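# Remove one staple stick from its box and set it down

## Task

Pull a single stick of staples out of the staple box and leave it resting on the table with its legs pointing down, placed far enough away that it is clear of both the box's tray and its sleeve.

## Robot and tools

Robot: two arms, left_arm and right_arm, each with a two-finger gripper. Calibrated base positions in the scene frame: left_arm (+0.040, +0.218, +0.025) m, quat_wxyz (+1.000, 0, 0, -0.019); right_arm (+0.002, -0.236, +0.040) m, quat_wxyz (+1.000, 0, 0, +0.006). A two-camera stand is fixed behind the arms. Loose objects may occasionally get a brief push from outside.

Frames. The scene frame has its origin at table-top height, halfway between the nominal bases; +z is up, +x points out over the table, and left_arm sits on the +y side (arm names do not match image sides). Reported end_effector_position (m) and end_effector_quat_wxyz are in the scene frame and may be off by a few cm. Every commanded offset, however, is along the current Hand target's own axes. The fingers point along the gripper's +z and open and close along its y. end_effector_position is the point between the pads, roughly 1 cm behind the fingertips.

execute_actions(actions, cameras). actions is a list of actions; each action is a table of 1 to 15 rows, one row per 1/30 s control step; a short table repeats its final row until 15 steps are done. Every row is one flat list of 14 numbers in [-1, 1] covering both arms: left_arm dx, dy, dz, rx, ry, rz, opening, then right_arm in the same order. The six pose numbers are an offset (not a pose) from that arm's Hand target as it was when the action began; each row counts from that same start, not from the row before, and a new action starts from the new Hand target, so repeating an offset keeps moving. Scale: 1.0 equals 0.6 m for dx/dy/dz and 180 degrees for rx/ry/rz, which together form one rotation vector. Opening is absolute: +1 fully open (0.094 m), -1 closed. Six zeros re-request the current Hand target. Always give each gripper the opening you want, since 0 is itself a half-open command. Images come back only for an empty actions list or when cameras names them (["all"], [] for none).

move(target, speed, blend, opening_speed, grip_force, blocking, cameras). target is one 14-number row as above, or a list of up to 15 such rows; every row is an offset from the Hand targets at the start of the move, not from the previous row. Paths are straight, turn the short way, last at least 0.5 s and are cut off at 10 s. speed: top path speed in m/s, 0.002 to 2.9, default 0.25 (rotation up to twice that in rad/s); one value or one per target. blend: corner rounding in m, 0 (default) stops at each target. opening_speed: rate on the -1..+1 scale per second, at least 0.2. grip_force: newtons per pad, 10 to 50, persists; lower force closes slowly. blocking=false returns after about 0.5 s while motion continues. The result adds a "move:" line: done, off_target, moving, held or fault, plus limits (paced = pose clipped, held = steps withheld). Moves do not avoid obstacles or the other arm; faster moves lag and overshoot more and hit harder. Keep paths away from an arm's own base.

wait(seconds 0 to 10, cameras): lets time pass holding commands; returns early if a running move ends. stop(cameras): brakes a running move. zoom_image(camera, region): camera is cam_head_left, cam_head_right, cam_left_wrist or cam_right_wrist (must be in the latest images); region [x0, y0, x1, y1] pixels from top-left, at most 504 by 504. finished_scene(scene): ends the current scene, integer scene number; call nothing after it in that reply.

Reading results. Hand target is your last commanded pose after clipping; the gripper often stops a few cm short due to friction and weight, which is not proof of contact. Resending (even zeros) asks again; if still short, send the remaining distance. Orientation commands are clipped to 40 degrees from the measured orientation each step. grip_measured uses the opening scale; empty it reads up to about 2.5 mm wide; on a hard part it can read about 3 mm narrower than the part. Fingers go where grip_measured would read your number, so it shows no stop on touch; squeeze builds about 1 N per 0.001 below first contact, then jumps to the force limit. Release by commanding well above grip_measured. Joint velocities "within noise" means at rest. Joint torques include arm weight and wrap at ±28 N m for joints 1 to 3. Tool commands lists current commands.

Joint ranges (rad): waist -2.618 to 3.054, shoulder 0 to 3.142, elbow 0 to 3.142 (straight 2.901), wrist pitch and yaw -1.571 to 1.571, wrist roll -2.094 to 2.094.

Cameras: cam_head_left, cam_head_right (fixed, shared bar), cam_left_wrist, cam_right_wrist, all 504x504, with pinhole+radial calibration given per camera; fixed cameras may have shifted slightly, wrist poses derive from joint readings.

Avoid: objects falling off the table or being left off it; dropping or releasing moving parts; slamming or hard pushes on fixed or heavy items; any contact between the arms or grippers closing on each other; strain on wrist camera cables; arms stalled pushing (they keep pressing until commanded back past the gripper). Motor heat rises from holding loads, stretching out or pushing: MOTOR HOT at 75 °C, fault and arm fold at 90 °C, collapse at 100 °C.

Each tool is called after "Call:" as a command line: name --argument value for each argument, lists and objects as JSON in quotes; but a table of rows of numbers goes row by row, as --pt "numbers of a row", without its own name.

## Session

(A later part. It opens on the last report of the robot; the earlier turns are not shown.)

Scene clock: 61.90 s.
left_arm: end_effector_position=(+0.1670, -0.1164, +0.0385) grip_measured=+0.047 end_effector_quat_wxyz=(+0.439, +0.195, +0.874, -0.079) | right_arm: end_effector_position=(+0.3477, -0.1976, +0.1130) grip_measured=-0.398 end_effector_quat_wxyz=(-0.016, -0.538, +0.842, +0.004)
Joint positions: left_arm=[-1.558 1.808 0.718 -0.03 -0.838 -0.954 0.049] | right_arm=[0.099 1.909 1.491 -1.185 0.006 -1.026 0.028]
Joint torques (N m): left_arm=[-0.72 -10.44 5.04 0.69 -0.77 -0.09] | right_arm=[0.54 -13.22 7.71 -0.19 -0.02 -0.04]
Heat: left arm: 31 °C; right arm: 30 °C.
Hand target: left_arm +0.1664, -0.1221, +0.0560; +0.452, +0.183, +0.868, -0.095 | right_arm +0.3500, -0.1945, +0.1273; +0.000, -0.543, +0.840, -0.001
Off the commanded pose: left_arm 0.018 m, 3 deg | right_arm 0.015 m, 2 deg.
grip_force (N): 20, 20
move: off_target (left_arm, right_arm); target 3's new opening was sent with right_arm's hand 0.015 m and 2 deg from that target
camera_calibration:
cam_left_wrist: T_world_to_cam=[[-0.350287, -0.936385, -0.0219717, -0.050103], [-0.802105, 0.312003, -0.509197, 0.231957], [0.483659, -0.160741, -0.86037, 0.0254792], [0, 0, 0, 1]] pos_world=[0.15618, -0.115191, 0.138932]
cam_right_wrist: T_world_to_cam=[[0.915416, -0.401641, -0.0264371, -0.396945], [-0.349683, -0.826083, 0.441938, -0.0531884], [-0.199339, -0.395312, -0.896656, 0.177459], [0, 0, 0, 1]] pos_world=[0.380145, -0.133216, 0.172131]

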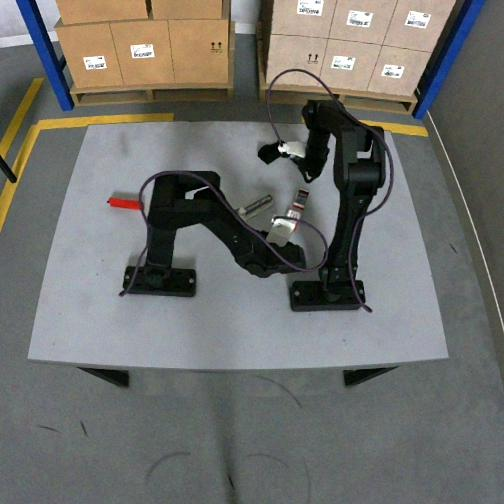

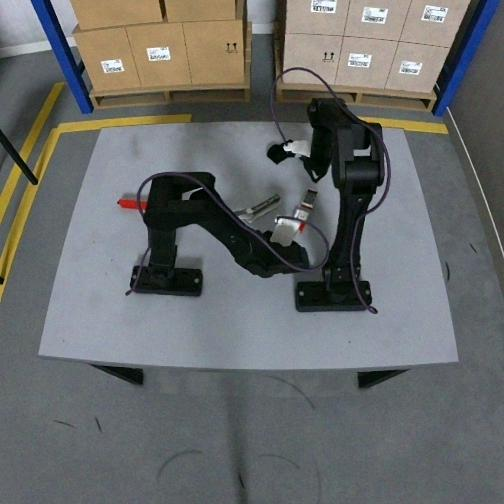

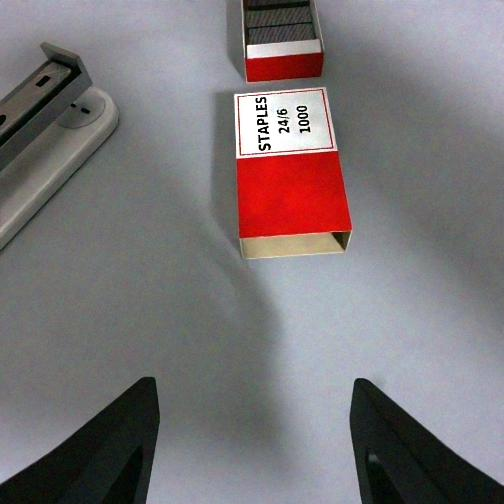

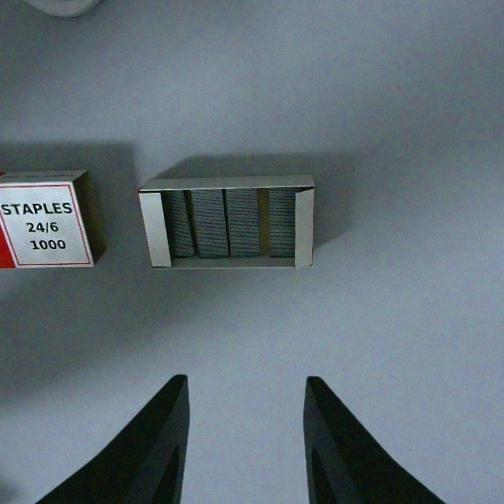

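Call:
move --target '[0,0,0,0,0,0,0.05,-0.0019,0.0081,0.1405,0,0,-0.0067,-0.5]' --cameras '["cam_left_wrist","cam_right_wrist"]' --speed 0.15

Call:
zoom_image --camera "cam_right_wrist" --region '[110, 250, 390, 500]'

Scene clock: 73.50 s.
left_arm: end_effector_position=(+0.1670, -0.1164, +0.0385) grip_measured=+0.047 end_effector_quat_wxyz=(+0.439, +0.195, +0.874, -0.079) | right_arm: end_effector_position=(+0.3508, -0.1940, +0.0536) grip_measured=-0.498 end_effector_quat_wxyz=(+0.009, -0.547, +0.837, -0.008)
Joint positions: left_arm=[-1.558 1.808 0.718 -0.03 -0.838 -0.954 0.049] | right_arm=[0.108 1.937 1.284 -0.894 0.006 -1.037 0.024]
Joint torques (N m): left_arm=[-0.72 -10.44 5.04 0.69 -0.77 -0.09] | right_arm=[0.58 -9.05 4.59 0.23 -0.03 -0.03]
Heat: left arm: 32 °C; right arm: 31 °C.
Hand target: left_arm +0.1664, -0.1221, +0.0560; +0.452, +0.183, +0.868, -0.095 | right_arm +0.3461, -0.1915, +0.0430; +0.000, -0.552, +0.834, -0.001
Off the commanded pose: left_arm 0.018 m, 3 deg | right_arm 0.012 m, 1 deg.
grip_force (N): 20, 20
move: off_target (left_arm, right_arm)
camera_calibration:
cam_left_wrist: T_world_to_cam=[[-0.350287, -0.936385, -0.0219717, -0.050103], [-0.802105, 0.312003, -0.509197, 0.231957], [0.483659, -0.160741, -0.86037, 0.0254792], [0, 0, 0, 1]] pos_world=[0.15618, -0.115191, 0.138932]
cam_right_wrist: T_world_to_cam=[[0.923653, -0.382648, 0.021121, -0.401694], [-0.355922, -0.836098, 0.417445, -0.0213419], [-0.142075, -0.393092, -0.908457, 0.107256], [0, 0, 0, 1]] pos_world=[0.378668, -0.12939, 0.114831]
Images, in order (width x height): cam_left_wrist 504x504, cam_right_wrist 504x504.

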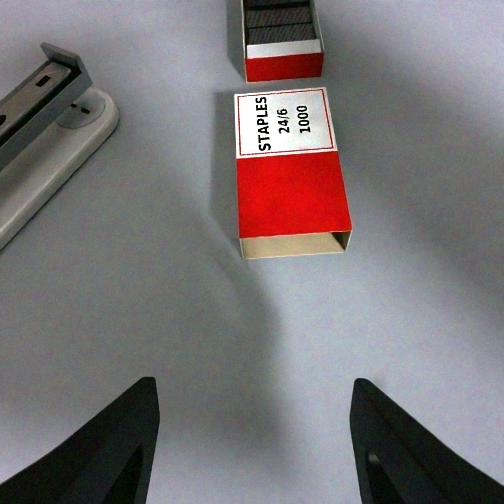

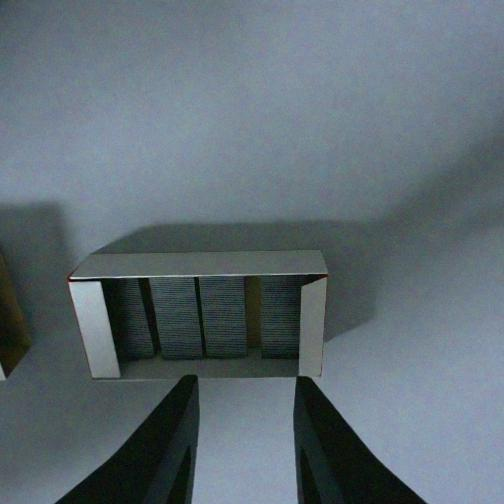

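Scaled by 1.800 from the camera's 504x504 image, which has a finer 720x720 frame.

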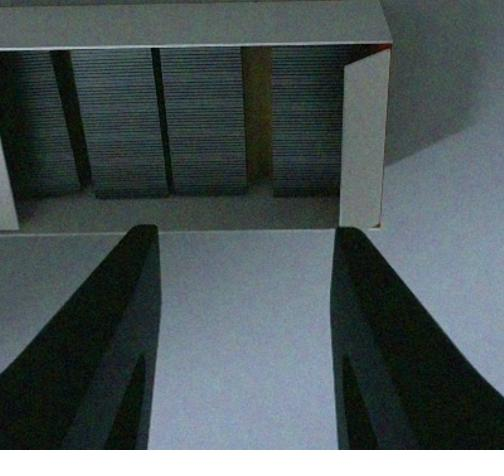

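Call:
move --target '[0,0,0,0,0,0,0.05,0,0.0095,0.0377,0,0,-0.0056,-0.52]' --cameras '["cam_right_wrist"]' --speed 0.12

Call:
zoom_image --camera "cam_right_wrist" --region '[110, 280, 390, 500]'

Scene clock: 75.97 s.
left_arm: end_effector_position=(+0.1670, -0.1164, +0.0385) grip_measured=+0.047 end_effector_quat_wxyz=(+0.439, +0.195, +0.874, -0.079) | right_arm: end_effector_position=(+0.3471, -0.1916, +0.0320) grip_measured=-0.518 end_effector_quat_wxyz=(+0.011, -0.554, +0.832, -0.009)
Joint positions: left_arm=[-1.558 1.808 0.718 -0.03 -0.838 -0.954 0.049] | right_arm=[0.116 1.958 1.218 -0.804 0.006 -1.047 0.023]
Joint torques (N m): left_arm=[-0.73 -10.44 5.04 0.69 -0.77 -0.09] | right_arm=[0.59 -8.8 4.29 0.25 -0.02 -0.03]
Heat: left arm: 32 °C; right arm: 31 °C.
Hand target: left_arm +0.1664, -0.1221, +0.0560; +0.452, +0.183, +0.868, -0.095 | right_arm +0.3408, -0.1894, +0.0204; +0.000, -0.559, +0.829, -0.001
Off the commanded pose: left_arm 0.018 m, 3 deg | right_arm 0.013 m, 2 deg.
grip_force (N): 20, 20
move: off_target (left_arm, right_arm)
camera_calibration:
cam_right_wrist: T_world_to_cam=[[0.930119, -0.366413, 0.0249208, -0.39621], [-0.342975, -0.84235, 0.41571, -0.01733], [-0.131329, -0.395206, -0.909156, 0.083983], [0, 0, 0, 1]] pos_world=[0.373608, -0.126584, 0.0934317]
Images, in order (width x height): cam_right_wrist 504x504.

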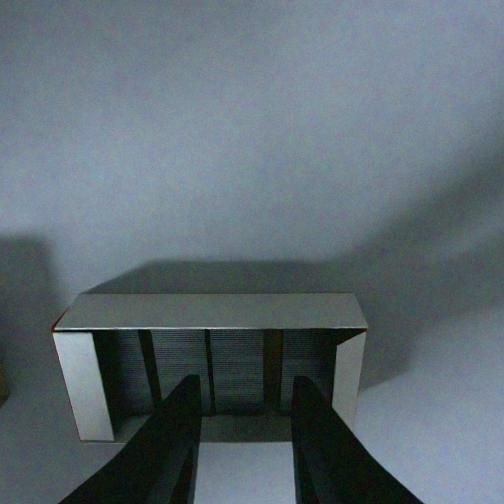

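Scaled by 1.800 from the camera's 504x504 image, which has a finer 720x720 frame.

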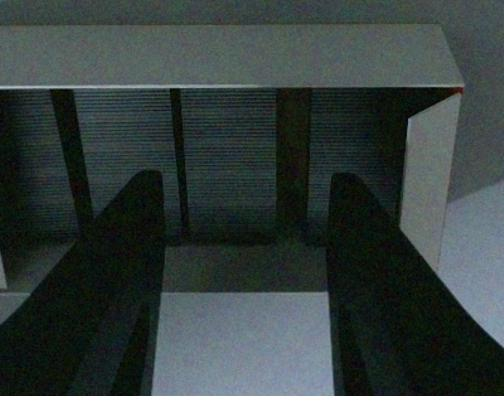

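Call:
move --target '[0,0,0,0,0,0,0.05,0,0.0012,0.0267,0,0,0,-0.52]' --cameras '["cam_right_wrist"]' --speed 0.06

Call:
zoom_image --camera "cam_right_wrist" --region '[110, 280, 390, 500]'

Scene clock: 77.73 s.
left_arm: end_effector_position=(+0.1670, -0.1164, +0.0385) grip_measured=+0.047 end_effector_quat_wxyz=(+0.439, +0.195, +0.874, -0.079) | right_arm: end_effector_position=(+0.3474, -0.1916, +0.0231) grip_measured=-0.518 end_effector_quat_wxyz=(+0.013, -0.555, +0.832, -0.009)
Joint positions: left_arm=[-1.558 1.808 0.718 -0.03 -0.838 -0.954 0.049] | right_arm=[0.116 1.973 1.2 -0.767 0.006 -1.047 0.023]
Joint torques (N m): left_arm=[-0.72 -10.44 5.04 0.69 -0.77 -0.09] | right_arm=[0.69 -7.76 3.33 0.5 -0.02 -0.02]
Heat: left arm: 32 °C; right arm: 31 °C.
Hand target: left_arm +0.1664, -0.1221, +0.0560; +0.452, +0.183, +0.868, -0.095 | right_arm +0.3402, -0.1891, +0.0044; +0.000, -0.559, +0.829, -0.001
Off the commanded pose: left_arm 0.018 m, 3 deg | right_arm 0.020 m, 2 deg.
grip_force (N): 20, 20
move: off_target (left_arm, right_arm)
camera_calibration:
cam_right_wrist: T_world_to_cam=[[0.930167, -0.366074, 0.0279049, -0.396319], [-0.344059, -0.842655, 0.414194, -0.0130958], [-0.128112, -0.39487, -0.909761, 0.0747985], [0, 0, 0, 1]] pos_world=[0.37372, -0.126582, 0.0845322]
Images, in order (width x height): cam_right_wrist 504x504.

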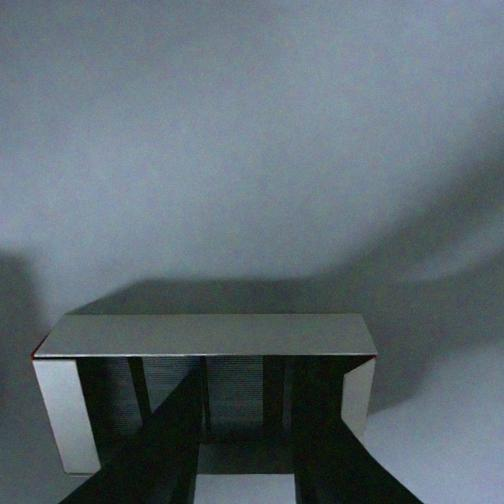

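Scaled by 1.800 from the camera's 504x504 image, which has a finer 720x720 frame.

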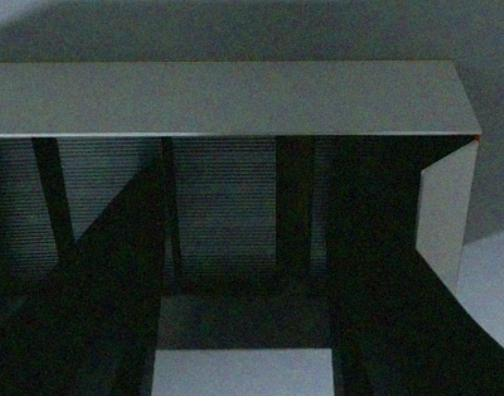

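Call:
move --pt "0 0 0 0 0 0 0.05 0 0 0.0067 0 0 0 -0.52" --pt "0 0 0 0 0 0 0.05 0 0 0.0067 0 0 0 -0.38" --cameras '["cam_right_wrist"]' --speed 0.06

Call:
zoom_image --camera "cam_right_wrist" --region '[110, 280, 390, 500]'

Scene clock: 80.50 s.
left_arm: end_effector_position=(+0.1670, -0.1164, +0.0385) grip_measured=+0.047 end_effector_quat_wxyz=(+0.439, +0.195, +0.874, -0.079) | right_arm: end_effector_position=(+0.3496, -0.1919, +0.0228) grip_measured=-0.382 end_effector_quat_wxyz=(+0.016, -0.555, +0.832, -0.013)
Joint positions: left_arm=[-1.558 1.808 0.718 -0.03 -0.838 -0.954 0.049] | right_arm=[0.116 1.973 1.198 -0.756 0.009 -1.048 0.029]
Joint torques (N m): left_arm=[-0.72 -10.44 5.04 0.69 -0.77 -0.09] | right_arm=[0.66 -7.23 2.89 0.56 -0.05 -0.02]
Heat: left arm: 33 °C; right arm: 31 °C.
Hand target: left_arm +0.1664, -0.1221, +0.0560; +0.452, +0.183, +0.868, -0.095 | right_arm +0.3402, -0.1891, +0.0004; +0.000, -0.559, +0.829, -0.001
Off the commanded pose: left_arm 0.018 m, 3 deg | right_arm 0.024 m, 2 deg.
grip_force (N): 20, 20
move: off_target (left_arm, right_arm); target 2's new opening was sent with right_arm's hand 0.024 m and 2 deg from that target
camera_calibration:
cam_right_wrist: T_world_to_cam=[[0.930109, -0.365374, 0.0373951, -0.398474], [-0.3474, -0.84214, 0.412449, -0.0111521], [-0.119206, -0.396613, -0.910213, 0.0713429], [0, 0, 0, 1]] pos_world=[0.375255, -0.126688, 0.0844379]
Images, in order (width x height): cam_right_wrist 504x504.

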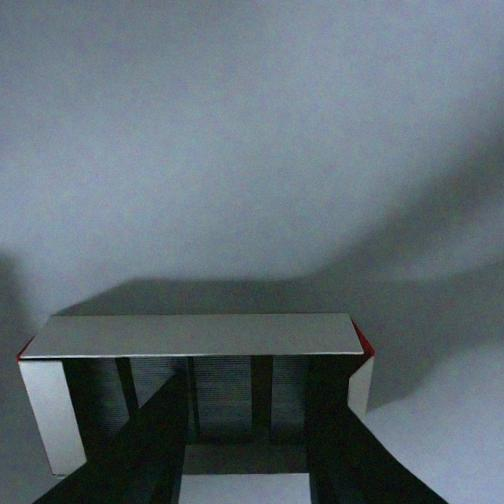

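Scaled by 1.800 from the camera's 504x504 image, which has a finer 720x720 frame.

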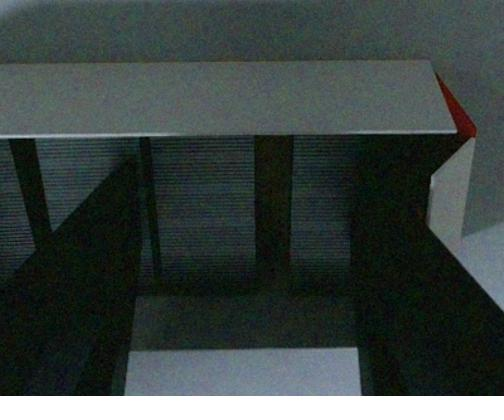

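Call:
move --pt "0 0 0 0 0 0 0.05 0 0 -0.03 0 0 0 -0.38" --pt "0 0 0 0 0 0 0.05 0 0.0562 -0.03 -0.005 0 0 -0.44" --cameras '["cam_right_wrist"]' --speed 0.12

Call:
zoom_image --camera "cam_right_wrist" --region '[110, 280, 390, 500]'

Scene clock: 87.63 s.
left_arm: end_effector_position=(+0.1670, -0.1164, +0.0385) grip_measured=+0.047 end_effector_quat_wxyz=(+0.439, +0.195, +0.874, -0.079) | right_arm: end_effector_position=(+0.3239, -0.1788, +0.0222) grip_measured=-0.438 end_effector_quat_wxyz=(+0.008, -0.559, +0.829, -0.009)
Joint positions: left_arm=[-1.558 1.808 0.718 -0.03 -0.838 -0.954 0.049] | right_arm=[0.167 1.912 1.107 -0.744 0.009 -1.008 0.026]
Joint torques (N m): left_arm=[-0.73 -10.44 5.04 0.69 -0.77 -0.09] | right_arm=[0.5 -10.69 2.97 -0.05 -0.14 0.06]
Heat: left arm: 34 °C; right arm: 30 °C.
Hand target: left_arm +0.1664, -0.1221, +0.0560; +0.452, +0.183, +0.868, -0.095 | right_arm +0.3089, -0.1765, +0.0183; -0.005, -0.559, +0.829, +0.006
Off the commanded pose: left_arm 0.018 m, 3 deg | right_arm 0.016 m, 2 deg.
grip_force (N): 20, 20
move: off_target (left_arm, right_arm); target 2's new opening was sent with right_arm's hand 0.015 m and 2 deg from that target
camera_calibration:
cam_right_wrist: T_world_to_cam=[[0.934192, -0.356075, 0.022272, -0.36904], [-0.331942, -0.844602, 0.420074, -0.0144188], [-0.130767, -0.399823, -0.907216, 0.0760117], [0, 0, 0, 1]] pos_world=[0.349908, -0.113193, 0.0832353]
Images, in order (width x height): cam_right_wrist 504x504.

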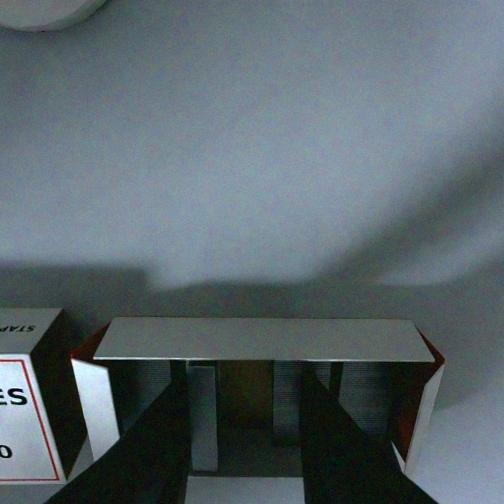

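Scaled by 1.800 from the camera's 504x504 image, which has a finer 720x720 frame.

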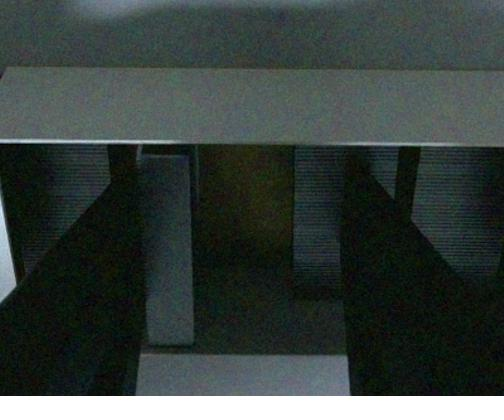

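Call:
move --target '[0,0,0,0,0,0,0.05,0,0,-0.12,0.005,0,0,-0.44]' --cameras '["cam_right_wrist"]' --speed 0.12

Call:
zoom_image --camera "cam_right_wrist" --region '[60, 200, 400, 500]'

Scene clock: 89.73 s.
left_arm: end_effector_position=(+0.1670, -0.1164, +0.0385) grip_measured=+0.047 end_effector_quat_wxyz=(+0.439, +0.195, +0.874, -0.079) | right_arm: end_effector_position=(+0.3057, -0.1820, +0.0796) grip_measured=-0.438 end_effector_quat_wxyz=(-0.013, -0.557, +0.830, +0.001)
Joint positions: left_arm=[-1.558 1.808 0.718 -0.03 -0.838 -0.954 0.049] | right_arm=[0.167 1.792 1.202 -1.006 0.009 -1.004 0.026]
Joint torques (N m): left_arm=[-0.73 -10.44 5.04 0.69 -0.77 -0.09] | right_arm=[0.83 -10.8 7.86 -0.17 -0.07 0.05]
Heat: left arm: 34 °C; right arm: 30 °C.
Hand target: left_arm +0.1664, -0.1221, +0.0560; +0.452, +0.183, +0.868, -0.095 | right_arm +0.3099, -0.1769, +0.0904; +0.000, -0.559, +0.829, -0.001
Off the commanded pose: left_arm 0.018 m, 3 deg | right_arm 0.013 m, 2 deg.
grip_force (N): 20, 20
move: off_target (left_arm, right_arm)
camera_calibration:
cam_right_wrist: T_world_to_cam=[[0.932898, -0.359673, -0.0183695, -0.351548], [-0.315108, -0.83988, 0.441937, -0.053292], [-0.174381, -0.406494, -0.896858, 0.135743], [0, 0, 0, 1]] pos_world=[0.334836, -0.116022, 0.138836]
Images, in order (width x height): cam_right_wrist 504x504.

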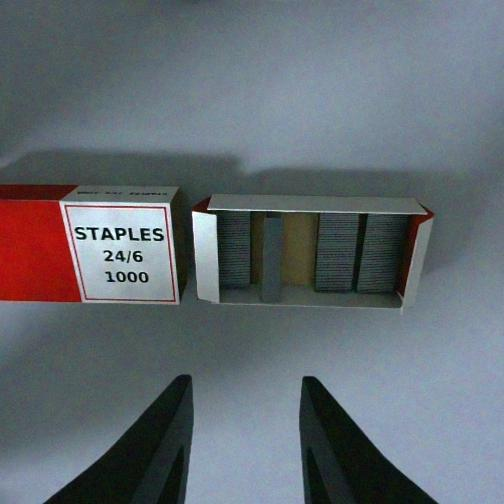

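Scaled by 1.482 from the camera's 504x504 image, which has a finer 720x720 frame.

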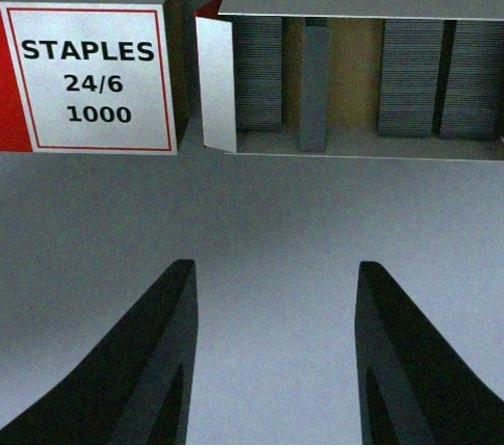

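Call:
move --target '[0,0,0,0,0,0,0.05,-0.0057,-0.0013,0.094,0,0,0,-0.66]' --cameras '["cam_right_wrist"]' --speed 0.12

Call:
zoom_image --camera "cam_right_wrist" --region '[110, 250, 390, 500]'

Scene clock: 94.60 s.
left_arm: end_effector_position=(+0.1670, -0.1164, +0.0385) grip_measured=+0.047 end_effector_quat_wxyz=(+0.439, +0.195, +0.874, -0.079) | right_arm: end_effector_position=(+0.3165, -0.1768, +0.0425) grip_measured=-0.658 end_effector_quat_wxyz=(+0.007, -0.558, +0.830, -0.008)
Joint positions: left_arm=[-1.558 1.808 0.718 -0.03 -0.838 -0.954 0.049] | right_arm=[0.177 1.852 1.119 -0.819 0.009 -0.996 0.016]
Joint torques (N m): left_arm=[-0.73 -10.43 5.04 0.69 -0.77 -0.09] | right_arm=[0.58 -8.21 4.48 0.22 -0.05 0.06]
Heat: left arm: 35 °C; right arm: 30 °C.
Hand target: left_arm +0.1664, -0.1221, +0.0560; +0.452, +0.183, +0.868, -0.095 | right_arm +0.3120, -0.1740, +0.0340; +0.000, -0.559, +0.829, -0.001
Off the commanded pose: left_arm 0.018 m, 3 deg | right_arm 0.010 m, 1 deg.
grip_force (N): 20, 20
move: off_target (left_arm)
camera_calibration:
cam_right_wrist: T_world_to_cam=[[0.933729, -0.357508, 0.0184149, -0.36186], [-0.331477, -0.844027, 0.421593, -0.0238815], [-0.13518, -0.399758, -0.906598, 0.0956348], [0, 0, 0, 1]] pos_world=[0.342891, -0.111294, 0.103434]
Images, in order (width x height): cam_right_wrist 504x504.

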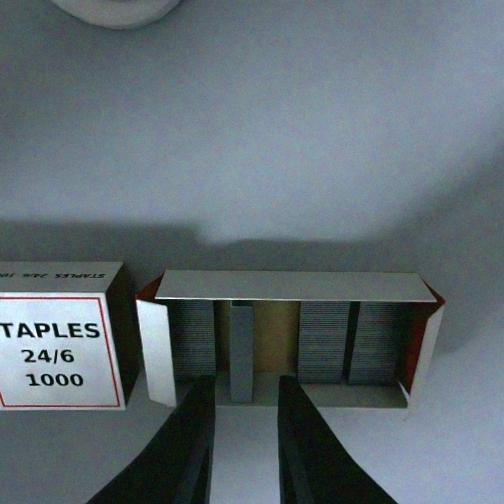

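Scaled by 1.800 from the camera's 504x504 image, which has a finer 720x720 frame.

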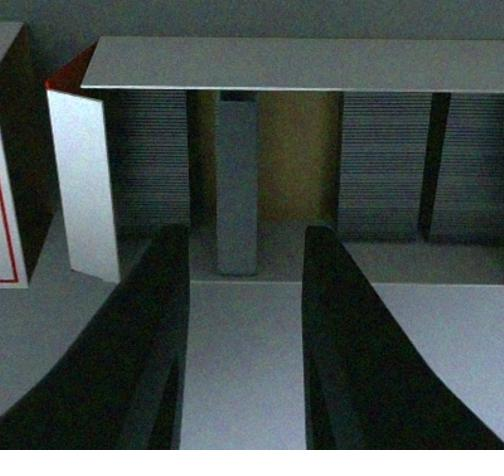

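Call:
move --target '[0,0,0,0,0,0,0.05,0,0.002,0.0317,0,0,0,-0.71]' --cameras '["cam_right_wrist"]' --speed 0.06

Call:
zoom_image --camera "cam_right_wrist" --region '[110, 280, 390, 500]'

Scene clock: 96.77 s.
left_arm: end_effector_position=(+0.1670, -0.1164, +0.0385) grip_measured=+0.047 end_effector_quat_wxyz=(+0.439, +0.195, +0.874, -0.079) | right_arm: end_effector_position=(+0.3177, -0.1766, +0.0255) grip_measured=-0.708 end_effector_quat_wxyz=(+0.010, -0.558, +0.830, -0.009)
Joint positions: left_arm=[-1.558 1.808 0.718 -0.03 -0.838 -0.954 0.049] | right_arm=[0.177 1.883 1.083 -0.744 0.009 -0.995 0.014]
Joint torques (N m): left_arm=[-0.72 -10.44 5.04 0.69 -0.77 -0.09] | right_arm=[0.79 -7.97 4.04 0.26 -0.05 0.07]
Heat: left arm: 35 °C; right arm: 30 °C.
Hand target: left_arm +0.1664, -0.1221, +0.0560; +0.452, +0.183, +0.868, -0.095 | right_arm +0.3109, -0.1736, +0.0150; +0.000, -0.559, +0.829, -0.001
Off the commanded pose: left_arm 0.018 m, 3 deg | right_arm 0.013 m, 2 deg.
grip_force (N): 20, 20
move: off_target (left_arm, right_arm)
camera_calibration:
cam_right_wrist: T_world_to_cam=[[0.933013, -0.358976, 0.0249388, -0.362768], [-0.33594, -0.844109, 0.41788, -0.0146326], [-0.128958, -0.398266, -0.90816, 0.0788109], [0, 0, 0, 1]] pos_world=[0.343716, -0.111189, 0.0867346]
Images, in order (width x height): cam_right_wrist 504x504.

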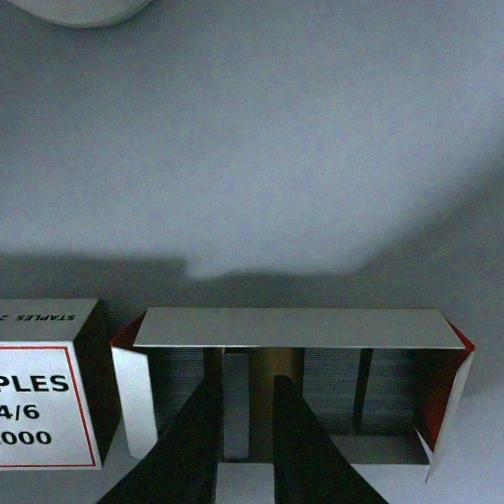

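Scaled by 1.800 from the camera's 504x504 image, which has a finer 720x720 frame.

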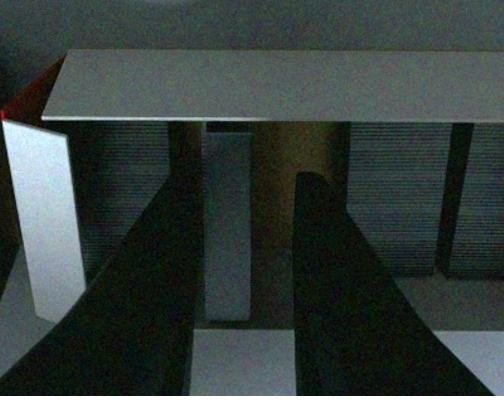

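Call:
move --pt "0 0 0 0 0 0 0.05 0 0.0036 0.001 0 0 0 -0.71" --pt "0 0 0 0 0 0 0.05 0 0.0036 0.001 0 0 0 -0.95" --cameras '["cam_right_wrist"]' --speed 0.06

Call:
zoom_image --camera "cam_right_wrist" --region '[110, 280, 390, 500]'

Scene clock: 98.97 s.
left_arm: end_effector_position=(+0.1670, -0.1164, +0.0385) grip_measured=+0.047 end_effector_quat_wxyz=(+0.439, +0.195, +0.874, -0.079) | right_arm: end_effector_position=(+0.3156, -0.1750, +0.0239) grip_measured=-0.866 end_effector_quat_wxyz=(+0.009, -0.559, +0.829, -0.009)
Joint positions: left_arm=[-1.558 1.808 0.718 -0.03 -0.838 -0.954 0.049] | right_arm=[0.183 1.883 1.075 -0.739 0.009 -0.99 0.006]
Joint torques (N m): left_arm=[-0.72 -10.44 5.04 0.69 -0.77 -0.09] | right_arm=[0.59 -8.24 3.92 0.25 -0.05 0.07]
Heat: left arm: 35 °C; right arm: 30 °C.
Hand target: left_arm +0.1664, -0.1221, +0.0560; +0.452, +0.183, +0.868, -0.095 | right_arm +0.3088, -0.1727, +0.0144; +0.000, -0.559, +0.829, -0.001
Off the commanded pose: left_arm 0.018 m, 3 deg | right_arm 0.012 m, 1 deg.
grip_force (N): 20, 20
move: off_target (left_arm, right_arm); target 2's new opening was sent with right_arm's hand 0.012 m and 1 deg from that target
camera_calibration:
cam_right_wrist: T_world_to_cam=[[0.933757, -0.35719, 0.022636, -0.360104], [-0.33324, -0.844589, 0.419072, -0.0141965], [-0.13057, -0.398854, -0.907671, 0.0780388], [0, 0, 0, 1]] pos_world=[0.341709, -0.10949, 0.0849343]
Images, in order (width x height): cam_right_wrist 504x504.

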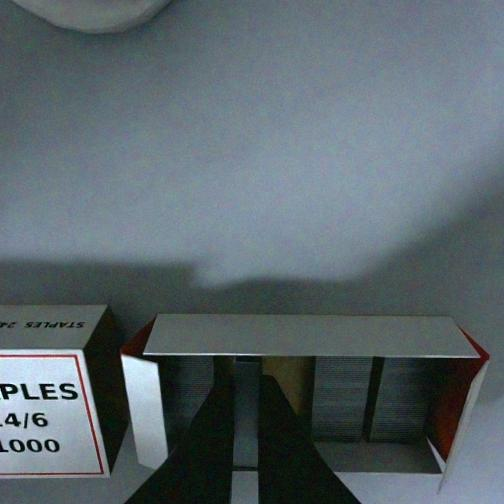

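Scaled by 1.800 from the camera's 504x504 image, which has a finer 720x720 frame.

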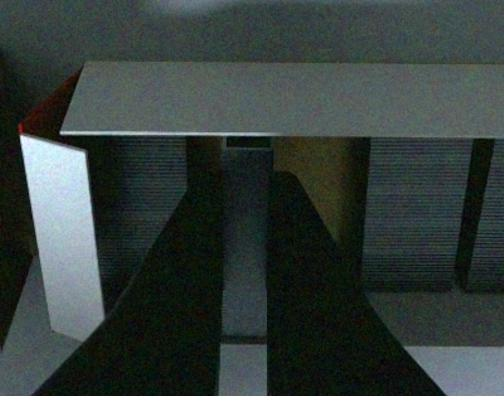

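Call:
move --target '[0,0,0,0,0,0,0.05,0,0,-0.12,0,0,0,-0.95]' --cameras '["cam_right_wrist","cam_left_wrist"]' --speed 0.08

Call:
zoom_image --camera "cam_right_wrist" --region '[110, 250, 390, 504]'

Scene clock: 101.10 s.
left_arm: end_effector_position=(+0.1670, -0.1164, +0.0385) grip_measured=+0.047 end_effector_quat_wxyz=(+0.439, +0.195, +0.874, -0.079) | right_arm: end_effector_position=(+0.3030, -0.1775, +0.0736) grip_measured=-0.948 end_effector_quat_wxyz=(-0.017, -0.558, +0.829, +0.002)
Joint positions: left_arm=[-1.558 1.808 0.718 -0.03 -0.838 -0.954 0.049] | right_arm=[0.183 1.8 1.187 -0.99 0.009 -0.99 0.002]
Joint torques (N m): left_arm=[-0.73 -10.44 5.04 0.69 -0.77 -0.09] | right_arm=[0.61 -11.22 8.02 -0.17 -0.06 0.06]
Heat: left arm: 35 °C; right arm: 30 °C.
Hand target: left_arm +0.1664, -0.1221, +0.0560; +0.452, +0.183, +0.868, -0.095 | right_arm +0.3088, -0.1727, +0.0863; +0.000, -0.559, +0.829, -0.001
Off the commanded pose: left_arm 0.018 m, 3 deg | right_arm 0.015 m, 2 deg.
grip_force (N): 20, 20
move: off_target (left_arm, right_arm)
camera_calibration:
cam_left_wrist: T_world_to_cam=[[-0.350287, -0.936385, -0.0219717, -0.050103], [-0.802105, 0.312003, -0.509197, 0.231957], [0.483659, -0.160741, -0.86037, 0.0254792], [0, 0, 0, 1]] pos_world=[0.15618, -0.115191, 0.138932]
cam_right_wrist: T_world_to_cam=[[0.933558, -0.357584, -0.0245614, -0.346884], [-0.309952, -0.839817, 0.445688, -0.0494891], [-0.179998, -0.408463, -0.894851, 0.132872], [0, 0, 0, 1]] pos_world=[0.332413, -0.111328, 0.132438]
Images, in order (width x height): cam_left_wrist 504x504, cam_right_wrist 504x504.

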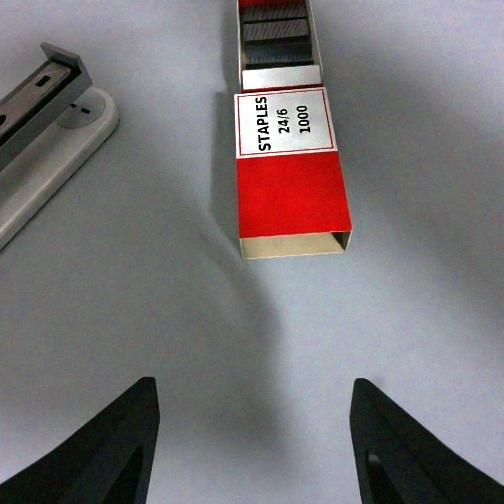

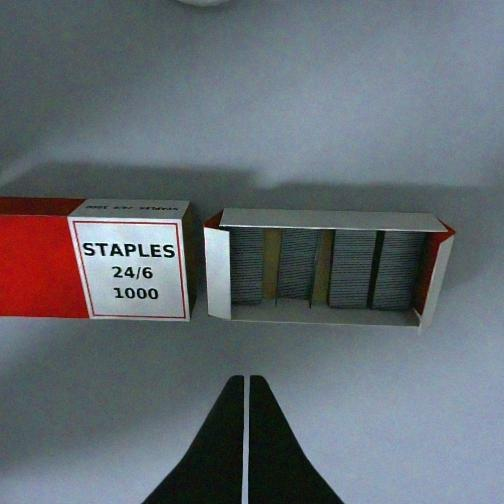

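Scaled by 1.800 from the camera's 504x504 image, which has a finer 720x720 frame.

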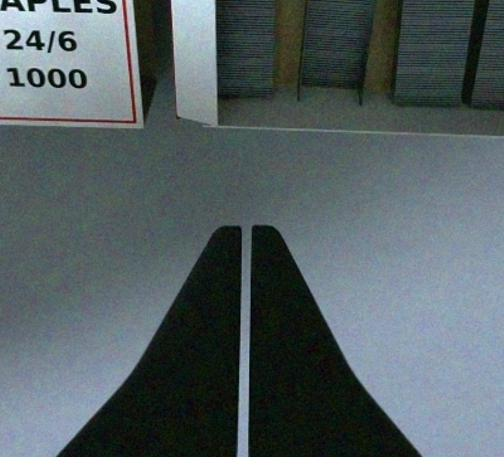

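Call:
zoom_image --camera "cam_right_wrist" --region '[190, 190, 470, 340]'

Scaled by 1.800 from the camera's 504x504 image, which has a finer 720x720 frame.

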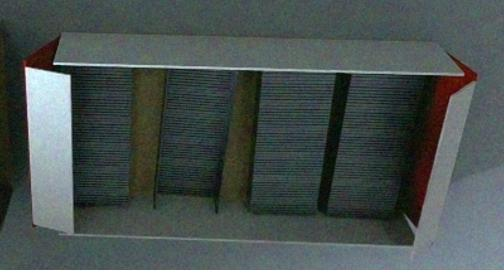

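Call:
move --pt "0 0 0 0 0 0 0.05 0 -0.0423 0.03 0 0 0 -1" --pt "0 0 0 0 0 0 0.05 0 -0.0423 0.0872 0 0 0 -1" --cameras '["cam_right_wrist"]' --speed 0.15

Call:
zoom_image --camera "cam_right_wrist" --region '[110, 250, 390, 500]'

Scene clock: 110.87 s.
left_arm: end_effector_position=(+0.1670, -0.1164, +0.0385) grip_measured=+0.047 end_effector_quat_wxyz=(+0.439, +0.195, +0.874, -0.079) | right_arm: end_effector_position=(+0.3367, -0.1817, +0.0437) grip_measured=-0.985 end_effector_quat_wxyz=(+0.008, -0.559, +0.829, -0.009)
Joint positions: left_arm=[-1.558 1.808 0.718 -0.03 -0.838 -0.954 0.049] | right_arm=[0.151 1.912 1.206 -0.843 0.009 -1.022 0.001]
Joint torques (N m): left_arm=[-0.72 -10.44 5.04 0.69 -0.77 -0.09] | right_arm=[-0.34 -8.76 4.51 0.24 -0.05 -0.04]
Heat: left arm: 36 °C; right arm: 31 °C.
Hand target: left_arm +0.1664, -0.1221, +0.0560; +0.452, +0.183, +0.868, -0.095 | right_arm +0.3324, -0.1822, +0.0340; +0.000, -0.559, +0.829, -0.001
Off the commanded pose: left_arm 0.018 m, 3 deg | right_arm 0.011 m, 1 deg.
grip_force (N): 20, 20
move: off_target (left_arm, right_arm)
camera_calibration:
cam_right_wrist: T_world_to_cam=[[0.933814, -0.357132, 0.021156, -0.382593], [-0.332368, -0.844142, 0.420661, -0.021483], [-0.132373, -0.399851, -0.906971, 0.0964794], [0, 0, 0, 1]] pos_world=[0.362902, -0.116194, 0.104635]
Images, in order (width x height): cam_right_wrist 504x504.

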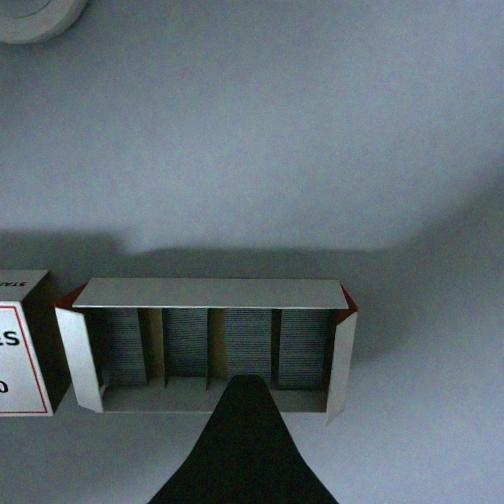

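Scaled by 1.800 from the camera's 504x504 image, which has a finer 720x720 frame.

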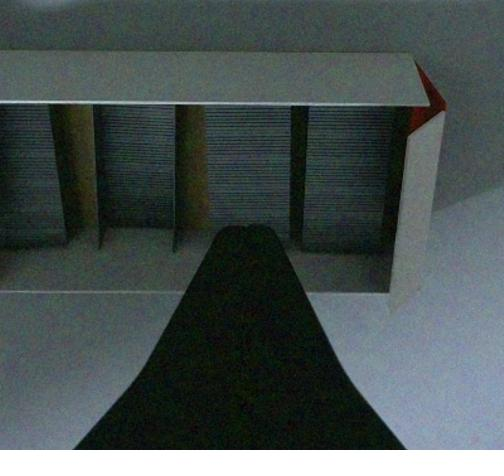

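Call:
move --pt "0 0 0 0 0 0 0.05 0.0067 0 0.0517 0 0 0 -1" --pt "0 0 0 0 0 0 0.05 0.0067 0.015 0.0517 0 0 0 -1" --cameras '["cam_right_wrist"]' --speed 0.06

Call:
zoom_image --camera "cam_right_wrist" --region '[110, 280, 390, 500]'

Scene clock: 113.97 s.
left_arm: end_effector_position=(+0.1670, -0.1164, +0.0385) grip_measured=+0.047 end_effector_quat_wxyz=(+0.439, +0.195, +0.874, -0.079) | right_arm: end_effector_position=(+0.3343, -0.1838, +0.0219) grip_measured=-0.985 end_effector_quat_wxyz=(+0.015, -0.559, +0.829, -0.011)
Joint positions: left_arm=[-1.558 1.808 0.718 -0.03 -0.838 -0.954 0.049] | right_arm=[0.146 1.932 1.134 -0.737 0.008 -1.029 0.001]
Joint torques (N m): left_arm=[-0.72 -10.44 5.04 0.69 -0.77 -0.09] | right_arm=[0.49 -7.95 2.09 0.52 -0.05 0.07]
Heat: left arm: 36 °C; right arm: 30 °C.
Hand target: left_arm +0.1664, -0.1221, +0.0560; +0.452, +0.183, +0.868, -0.095 | right_arm +0.3226, -0.1826, +0.0031; +0.000, -0.559, +0.829, -0.001
Off the commanded pose: left_arm 0.018 m, 3 deg | right_arm 0.022 m, 2 deg.
grip_force (N): 20, 20
move: off_target (left_arm, right_arm)
camera_calibration:
cam_right_wrist: T_world_to_cam=[[0.933844, -0.356111, 0.0334753, -0.380718], [-0.337393, -0.845939, 0.412982, -0.0132893], [-0.118749, -0.396955, -0.910124, 0.0716413], [0, 0, 0, 1]] pos_world=[0.359555, -0.118381, 0.0834353]
Images, in order (width x height): cam_right_wrist 504x504.

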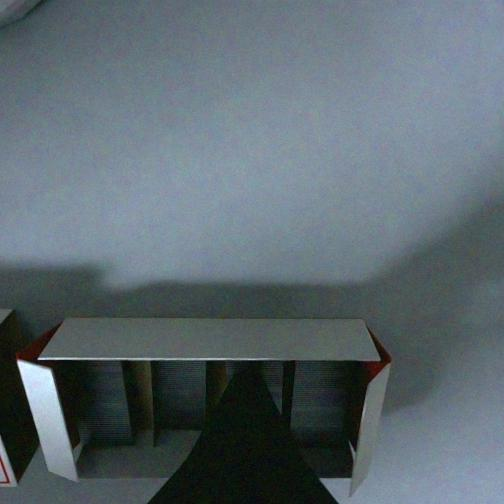

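Scaled by 1.800 from the camera's 504x504 image, which has a finer 720x720 frame.

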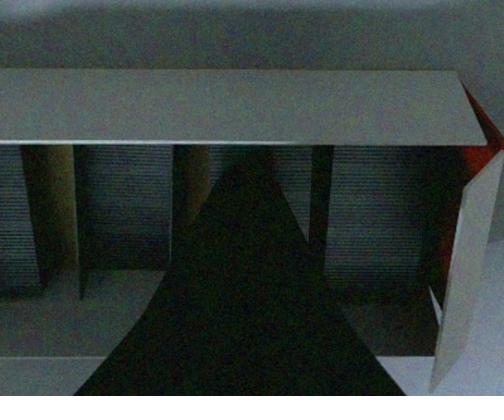

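Call:
move --target '[0,0,0,0,0,0,0.05,0,0.0167,0,0,0,0,-1]' --cameras '["cam_right_wrist"]' --speed 0.06

Call:
zoom_image --camera "cam_right_wrist" --region '[110, 280, 390, 500]'

Scene clock: 116.97 s.
left_arm: end_effector_position=(+0.1670, -0.1164, +0.0385) grip_measured=+0.047 end_effector_quat_wxyz=(+0.439, +0.195, +0.874, -0.079) | right_arm: end_effector_position=(+0.3335, -0.1822, +0.0219) grip_measured=-0.985 end_effector_quat_wxyz=(+0.025, -0.557, +0.830, -0.022)
Joint positions: left_arm=[-1.558 1.808 0.718 -0.03 -0.838 -0.954 0.049] | right_arm=[0.157 1.908 1.098 -0.696 0.019 -1.015 0.001]
Joint torques (N m): left_arm=[-0.73 -10.43 5.04 0.69 -0.77 -0.09] | right_arm=[0.91 -7.88 1.98 0.28 -0.15 0.08]
Heat: left arm: 36 °C; right arm: 30 °C.
Hand target: left_arm +0.1664, -0.1221, +0.0560; +0.452, +0.183, +0.868, -0.095 | right_arm +0.3133, -0.1789, +0.0030; +0.000, -0.559, +0.829, +0.000
Off the commanded pose: left_arm 0.018 m, 3 deg | right_arm 0.028 m, 4 deg.
grip_force (N): 20, 20
move: off_target (left_arm, right_arm)
camera_calibration:
cam_right_wrist: T_world_to_cam=[[0.931241, -0.358855, 0.0633521, -0.379655], [-0.352348, -0.842368, 0.407758, -0.00656764], [-0.0929603, -0.402043, -0.910889, 0.0626044], [0, 0, 0, 1]] pos_world=[0.357056, -0.116604, 0.0837557]
Images, in order (width x height): cam_right_wrist 504x504.

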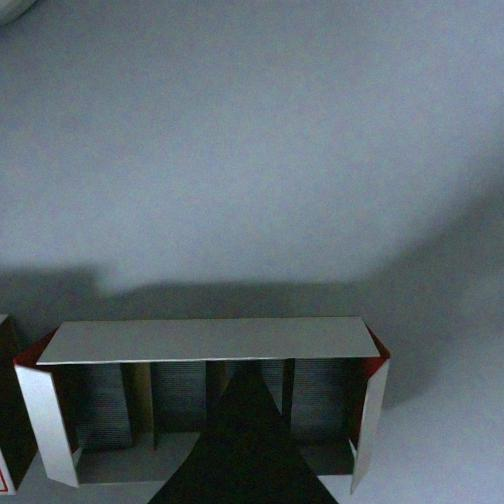

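Scaled by 1.800 from the camera's 504x504 image, which has a finer 720x720 frame.

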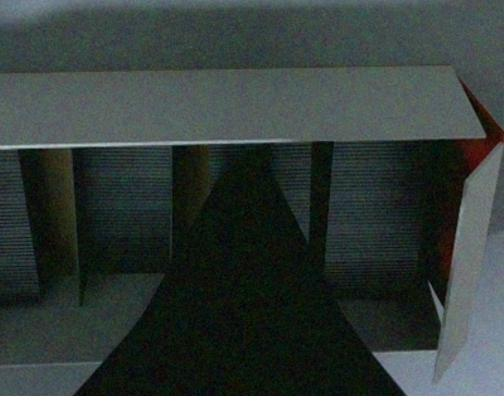

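Call:
move --target '[0,0,0,0,0,0,0.05,0,-0.008,-0.012,0,0,0,-1]' --cameras '["cam_right_wrist"]' --speed 0.05

Call:
zoom_image --camera "cam_right_wrist" --region '[110, 280, 390, 500]'

Scene clock: 118.13 s.
left_arm: end_effector_position=(+0.1670, -0.1164, +0.0385) grip_measured=+0.047 end_effector_quat_wxyz=(+0.439, +0.195, +0.874, -0.079) | right_arm: end_effector_position=(+0.3335, -0.1822, +0.0219) grip_measured=-0.985 end_effector_quat_wxyz=(+0.025, -0.557, +0.830, -0.022)
Joint positions: left_arm=[-1.558 1.808 0.718 -0.03 -0.838 -0.954 0.049] | right_arm=[0.157 1.908 1.098 -0.696 0.019 -1.014 0.001]
Joint torques (N m): left_arm=[-0.72 -10.44 5.04 0.69 -0.77 -0.09] | right_arm=[0.23 -8.01 4.38 -0.06 -0.15 0.01]
Heat: left arm: 36 °C; right arm: 30 °C.
Hand target: left_arm +0.1664, -0.1221, +0.0560; +0.452, +0.183, +0.868, -0.095 | right_arm +0.3178, -0.1807, +0.0102; +0.000, -0.559, +0.829, -0.001
Off the commanded pose: left_arm 0.018 m, 3 deg | right_arm 0.020 m, 4 deg.
grip_force (N): 20, 20
move: off_target (left_arm, right_arm)
camera_calibration:
cam_right_wrist: T_world_to_cam=[[0.931083, -0.359256, 0.063406, -0.37965], [-0.352739, -0.842238, 0.407689, -0.00640713], [-0.0930617, -0.401958, -0.910917, 0.0626527], [0, 0, 0, 1]] pos_world=[0.357056, -0.116604, 0.0837556]
Images, in order (width x height): cam_right_wrist 504x504.

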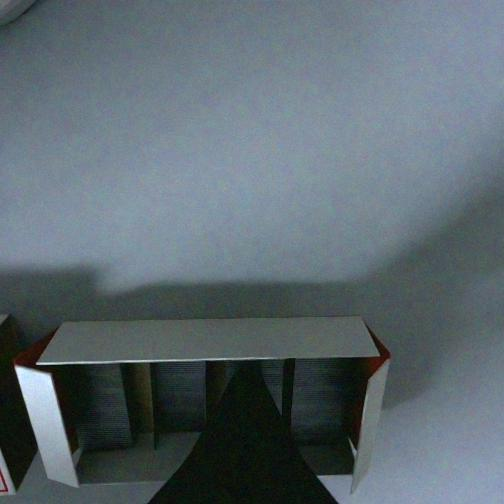

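Scaled by 1.800 from the camera's 504x504 image, which has a finer 720x720 frame.

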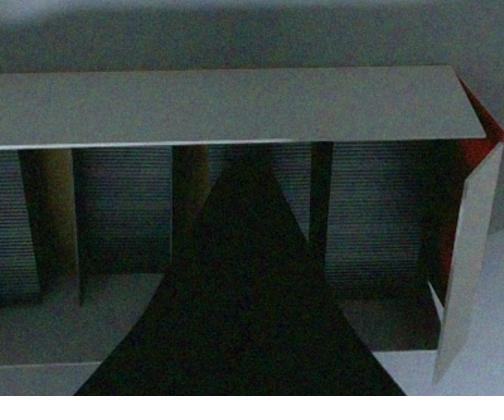

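Call:
move --target '[0,0,0,0,0,0,0.05,0,0.018,0.002,0,0,0,-1]' --cameras '["cam_right_wrist"]' --speed 0.08

Call:
zoom_image --camera "cam_right_wrist" --region '[110, 280, 390, 500]'

Scene clock: 119.63 s.
left_arm: end_effector_position=(+0.1670, -0.1164, +0.0385) grip_measured=+0.047 end_effector_quat_wxyz=(+0.439, +0.195, +0.874, -0.079) | right_arm: end_effector_position=(+0.3330, -0.1820, +0.0221) grip_measured=-0.985 end_effector_quat_wxyz=(+0.029, -0.555, +0.831, -0.029)
Joint positions: left_arm=[-1.558 1.808 0.718 -0.03 -0.838 -0.954 0.049] | right_arm=[0.163 1.897 1.082 -0.68 0.03 -1.004 0.001]
Joint torques (N m): left_arm=[-0.73 -10.44 5.03 0.69 -0.77 -0.09] | right_arm=[1.21 -9.06 2.26 -0.04 -0.24 0.05]
Heat: left arm: 36 °C; right arm: 30 °C.
Hand target: left_arm +0.1664, -0.1221, +0.0560; +0.452, +0.183, +0.868, -0.095 | right_arm +0.3076, -0.1766, +0.0090; +0.000, -0.559, +0.829, +0.000
Off the commanded pose: left_arm 0.018 m, 3 deg | right_arm 0.029 m, 5 deg.
grip_force (N): 20, 20
move: off_target (left_arm, right_arm)
camera_calibration:
cam_right_wrist: T_world_to_cam=[[0.928509, -0.362894, 0.0786049, -0.379332], [-0.362001, -0.83761, 0.409102, -0.00255398], [-0.0826204, -0.40831, -0.909097, 0.058201], [0, 0, 0, 1]] pos_world=[0.356097, -0.116032, 0.0837726]
Images, in order (width x height): cam_right_wrist 504x504.

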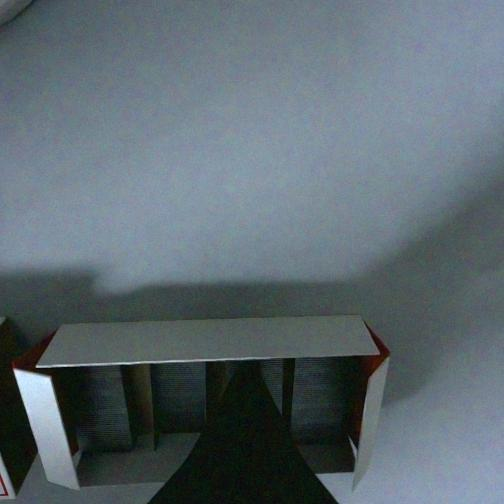

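Scaled by 1.800 from the camera's 504x504 image, which has a finer 720x720 frame.

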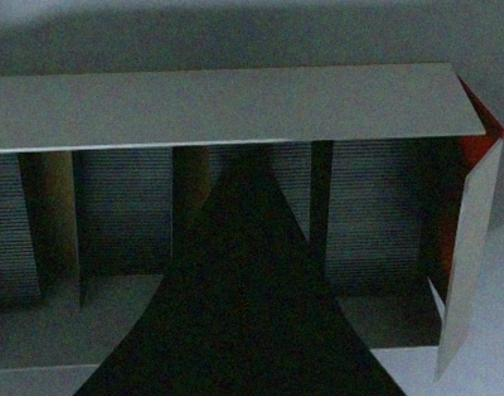

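Call:
move --target '[0,0,0,0,0,0,0.05,0,-0.0167,-0.01,0,0,0,-1]' --cameras '[]' --speed 0.05

Call:
move --target '[0,0,0,0,0,0,0.05,0,0,-0.008,0,0,0,-1]' --cameras '["cam_right_wrist"]' --speed 0.05

Call:
zoom_image --camera "cam_right_wrist" --region '[110, 280, 390, 500]'

Scene clock: 121.33 s.
left_arm: end_effector_position=(+0.1670, -0.1164, +0.0385) grip_measured=+0.047 end_effector_quat_wxyz=(+0.439, +0.195, +0.874, -0.079) | right_arm: end_effector_position=(+0.3322, -0.1817, +0.0224) grip_measured=-0.985 end_effector_quat_wxyz=(+0.028, -0.557, +0.830, -0.027)
Joint positions: left_arm=[-1.558 1.808 0.718 -0.03 -0.838 -0.954 0.049] | right_arm=[0.163 1.897 1.084 -0.686 0.027 -1.008 0.001]
Joint torques (N m): left_arm=[-0.72 -10.43 5.04 0.69 -0.77 -0.09] | right_arm=[-0.25 -8.08 5.79 -0.3 -0.24 -0.04]
Heat: left arm: 36 °C; right arm: 30 °C.
Hand target: left_arm +0.1664, -0.1221, +0.0560; +0.452, +0.183, +0.868, -0.095 | right_arm +0.3170, -0.1804, +0.0150; +0.000, -0.559, +0.829, -0.001
Off the commanded pose: left_arm 0.018 m, 3 deg | right_arm 0.017 m, 4 deg.
grip_force (N): 20, 20
move: off_target (left_arm, right_arm)
No camera images: "cameras" was empty.

Scene clock: 122.40 s.
left_arm: end_effector_position=(+0.1670, -0.1164, +0.0385) grip_measured=+0.047 end_effector_quat_wxyz=(+0.439, +0.195, +0.874, -0.079) | right_arm: end_effector_position=(+0.3251, -0.1811, +0.0224) grip_measured=-0.985 end_effector_quat_wxyz=(+0.017, -0.558, +0.830, -0.017)
Joint positions: left_arm=[-1.558 1.808 0.718 -0.03 -0.838 -0.954 0.049] | right_arm=[0.163 1.897 1.086 -0.716 0.017 -1.008 0.001]
Joint torques (N m): left_arm=[-0.72 -10.44 5.04 0.69 -0.77 -0.1] | right_arm=[-0.24 -8.72 6.26 -0.25 -0.13 -0.03]
Heat: left arm: 36 °C; right arm: 30 °C.
Hand target: left_arm +0.1664, -0.1221, +0.0560; +0.452, +0.183, +0.868, -0.095 | right_arm +0.3170, -0.1804, +0.0198; +0.000, -0.559, +0.829, -0.001
Off the commanded pose: left_arm 0.018 m, 3 deg | right_arm 0.009 m, 3 deg.
grip_force (N): 20, 20
move: off_target (left_arm, right_arm)
camera_calibration:
cam_right_wrist: T_world_to_cam=[[0.932405, -0.358664, 0.0445007, -0.371446], [-0.34375, -0.842061, 0.415656, -0.0116835], [-0.111609, -0.402857, -0.908433, 0.0686483], [0, 0, 0, 1]] pos_world=[0.349983, -0.115407, 0.0837483]
Images, in order (width x height): cam_right_wrist 504x504.

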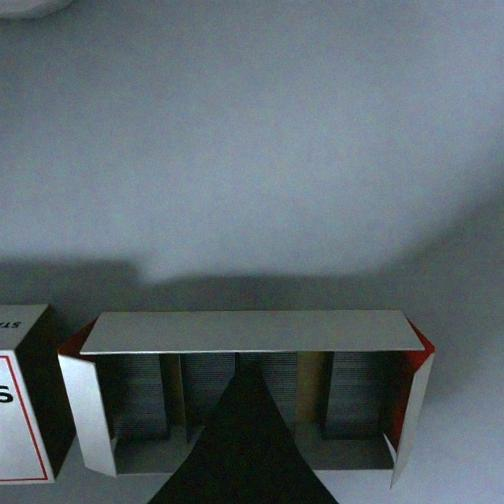

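Scaled by 1.800 from the camera's 504x504 image, which has a finer 720x720 frame.

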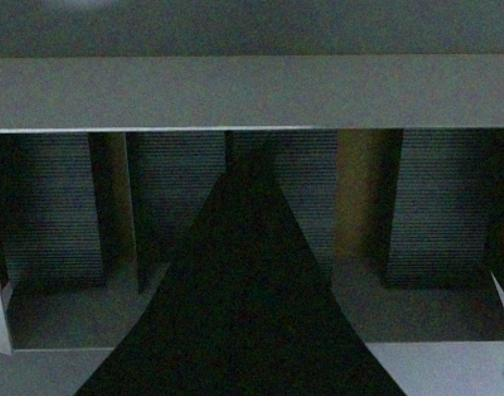

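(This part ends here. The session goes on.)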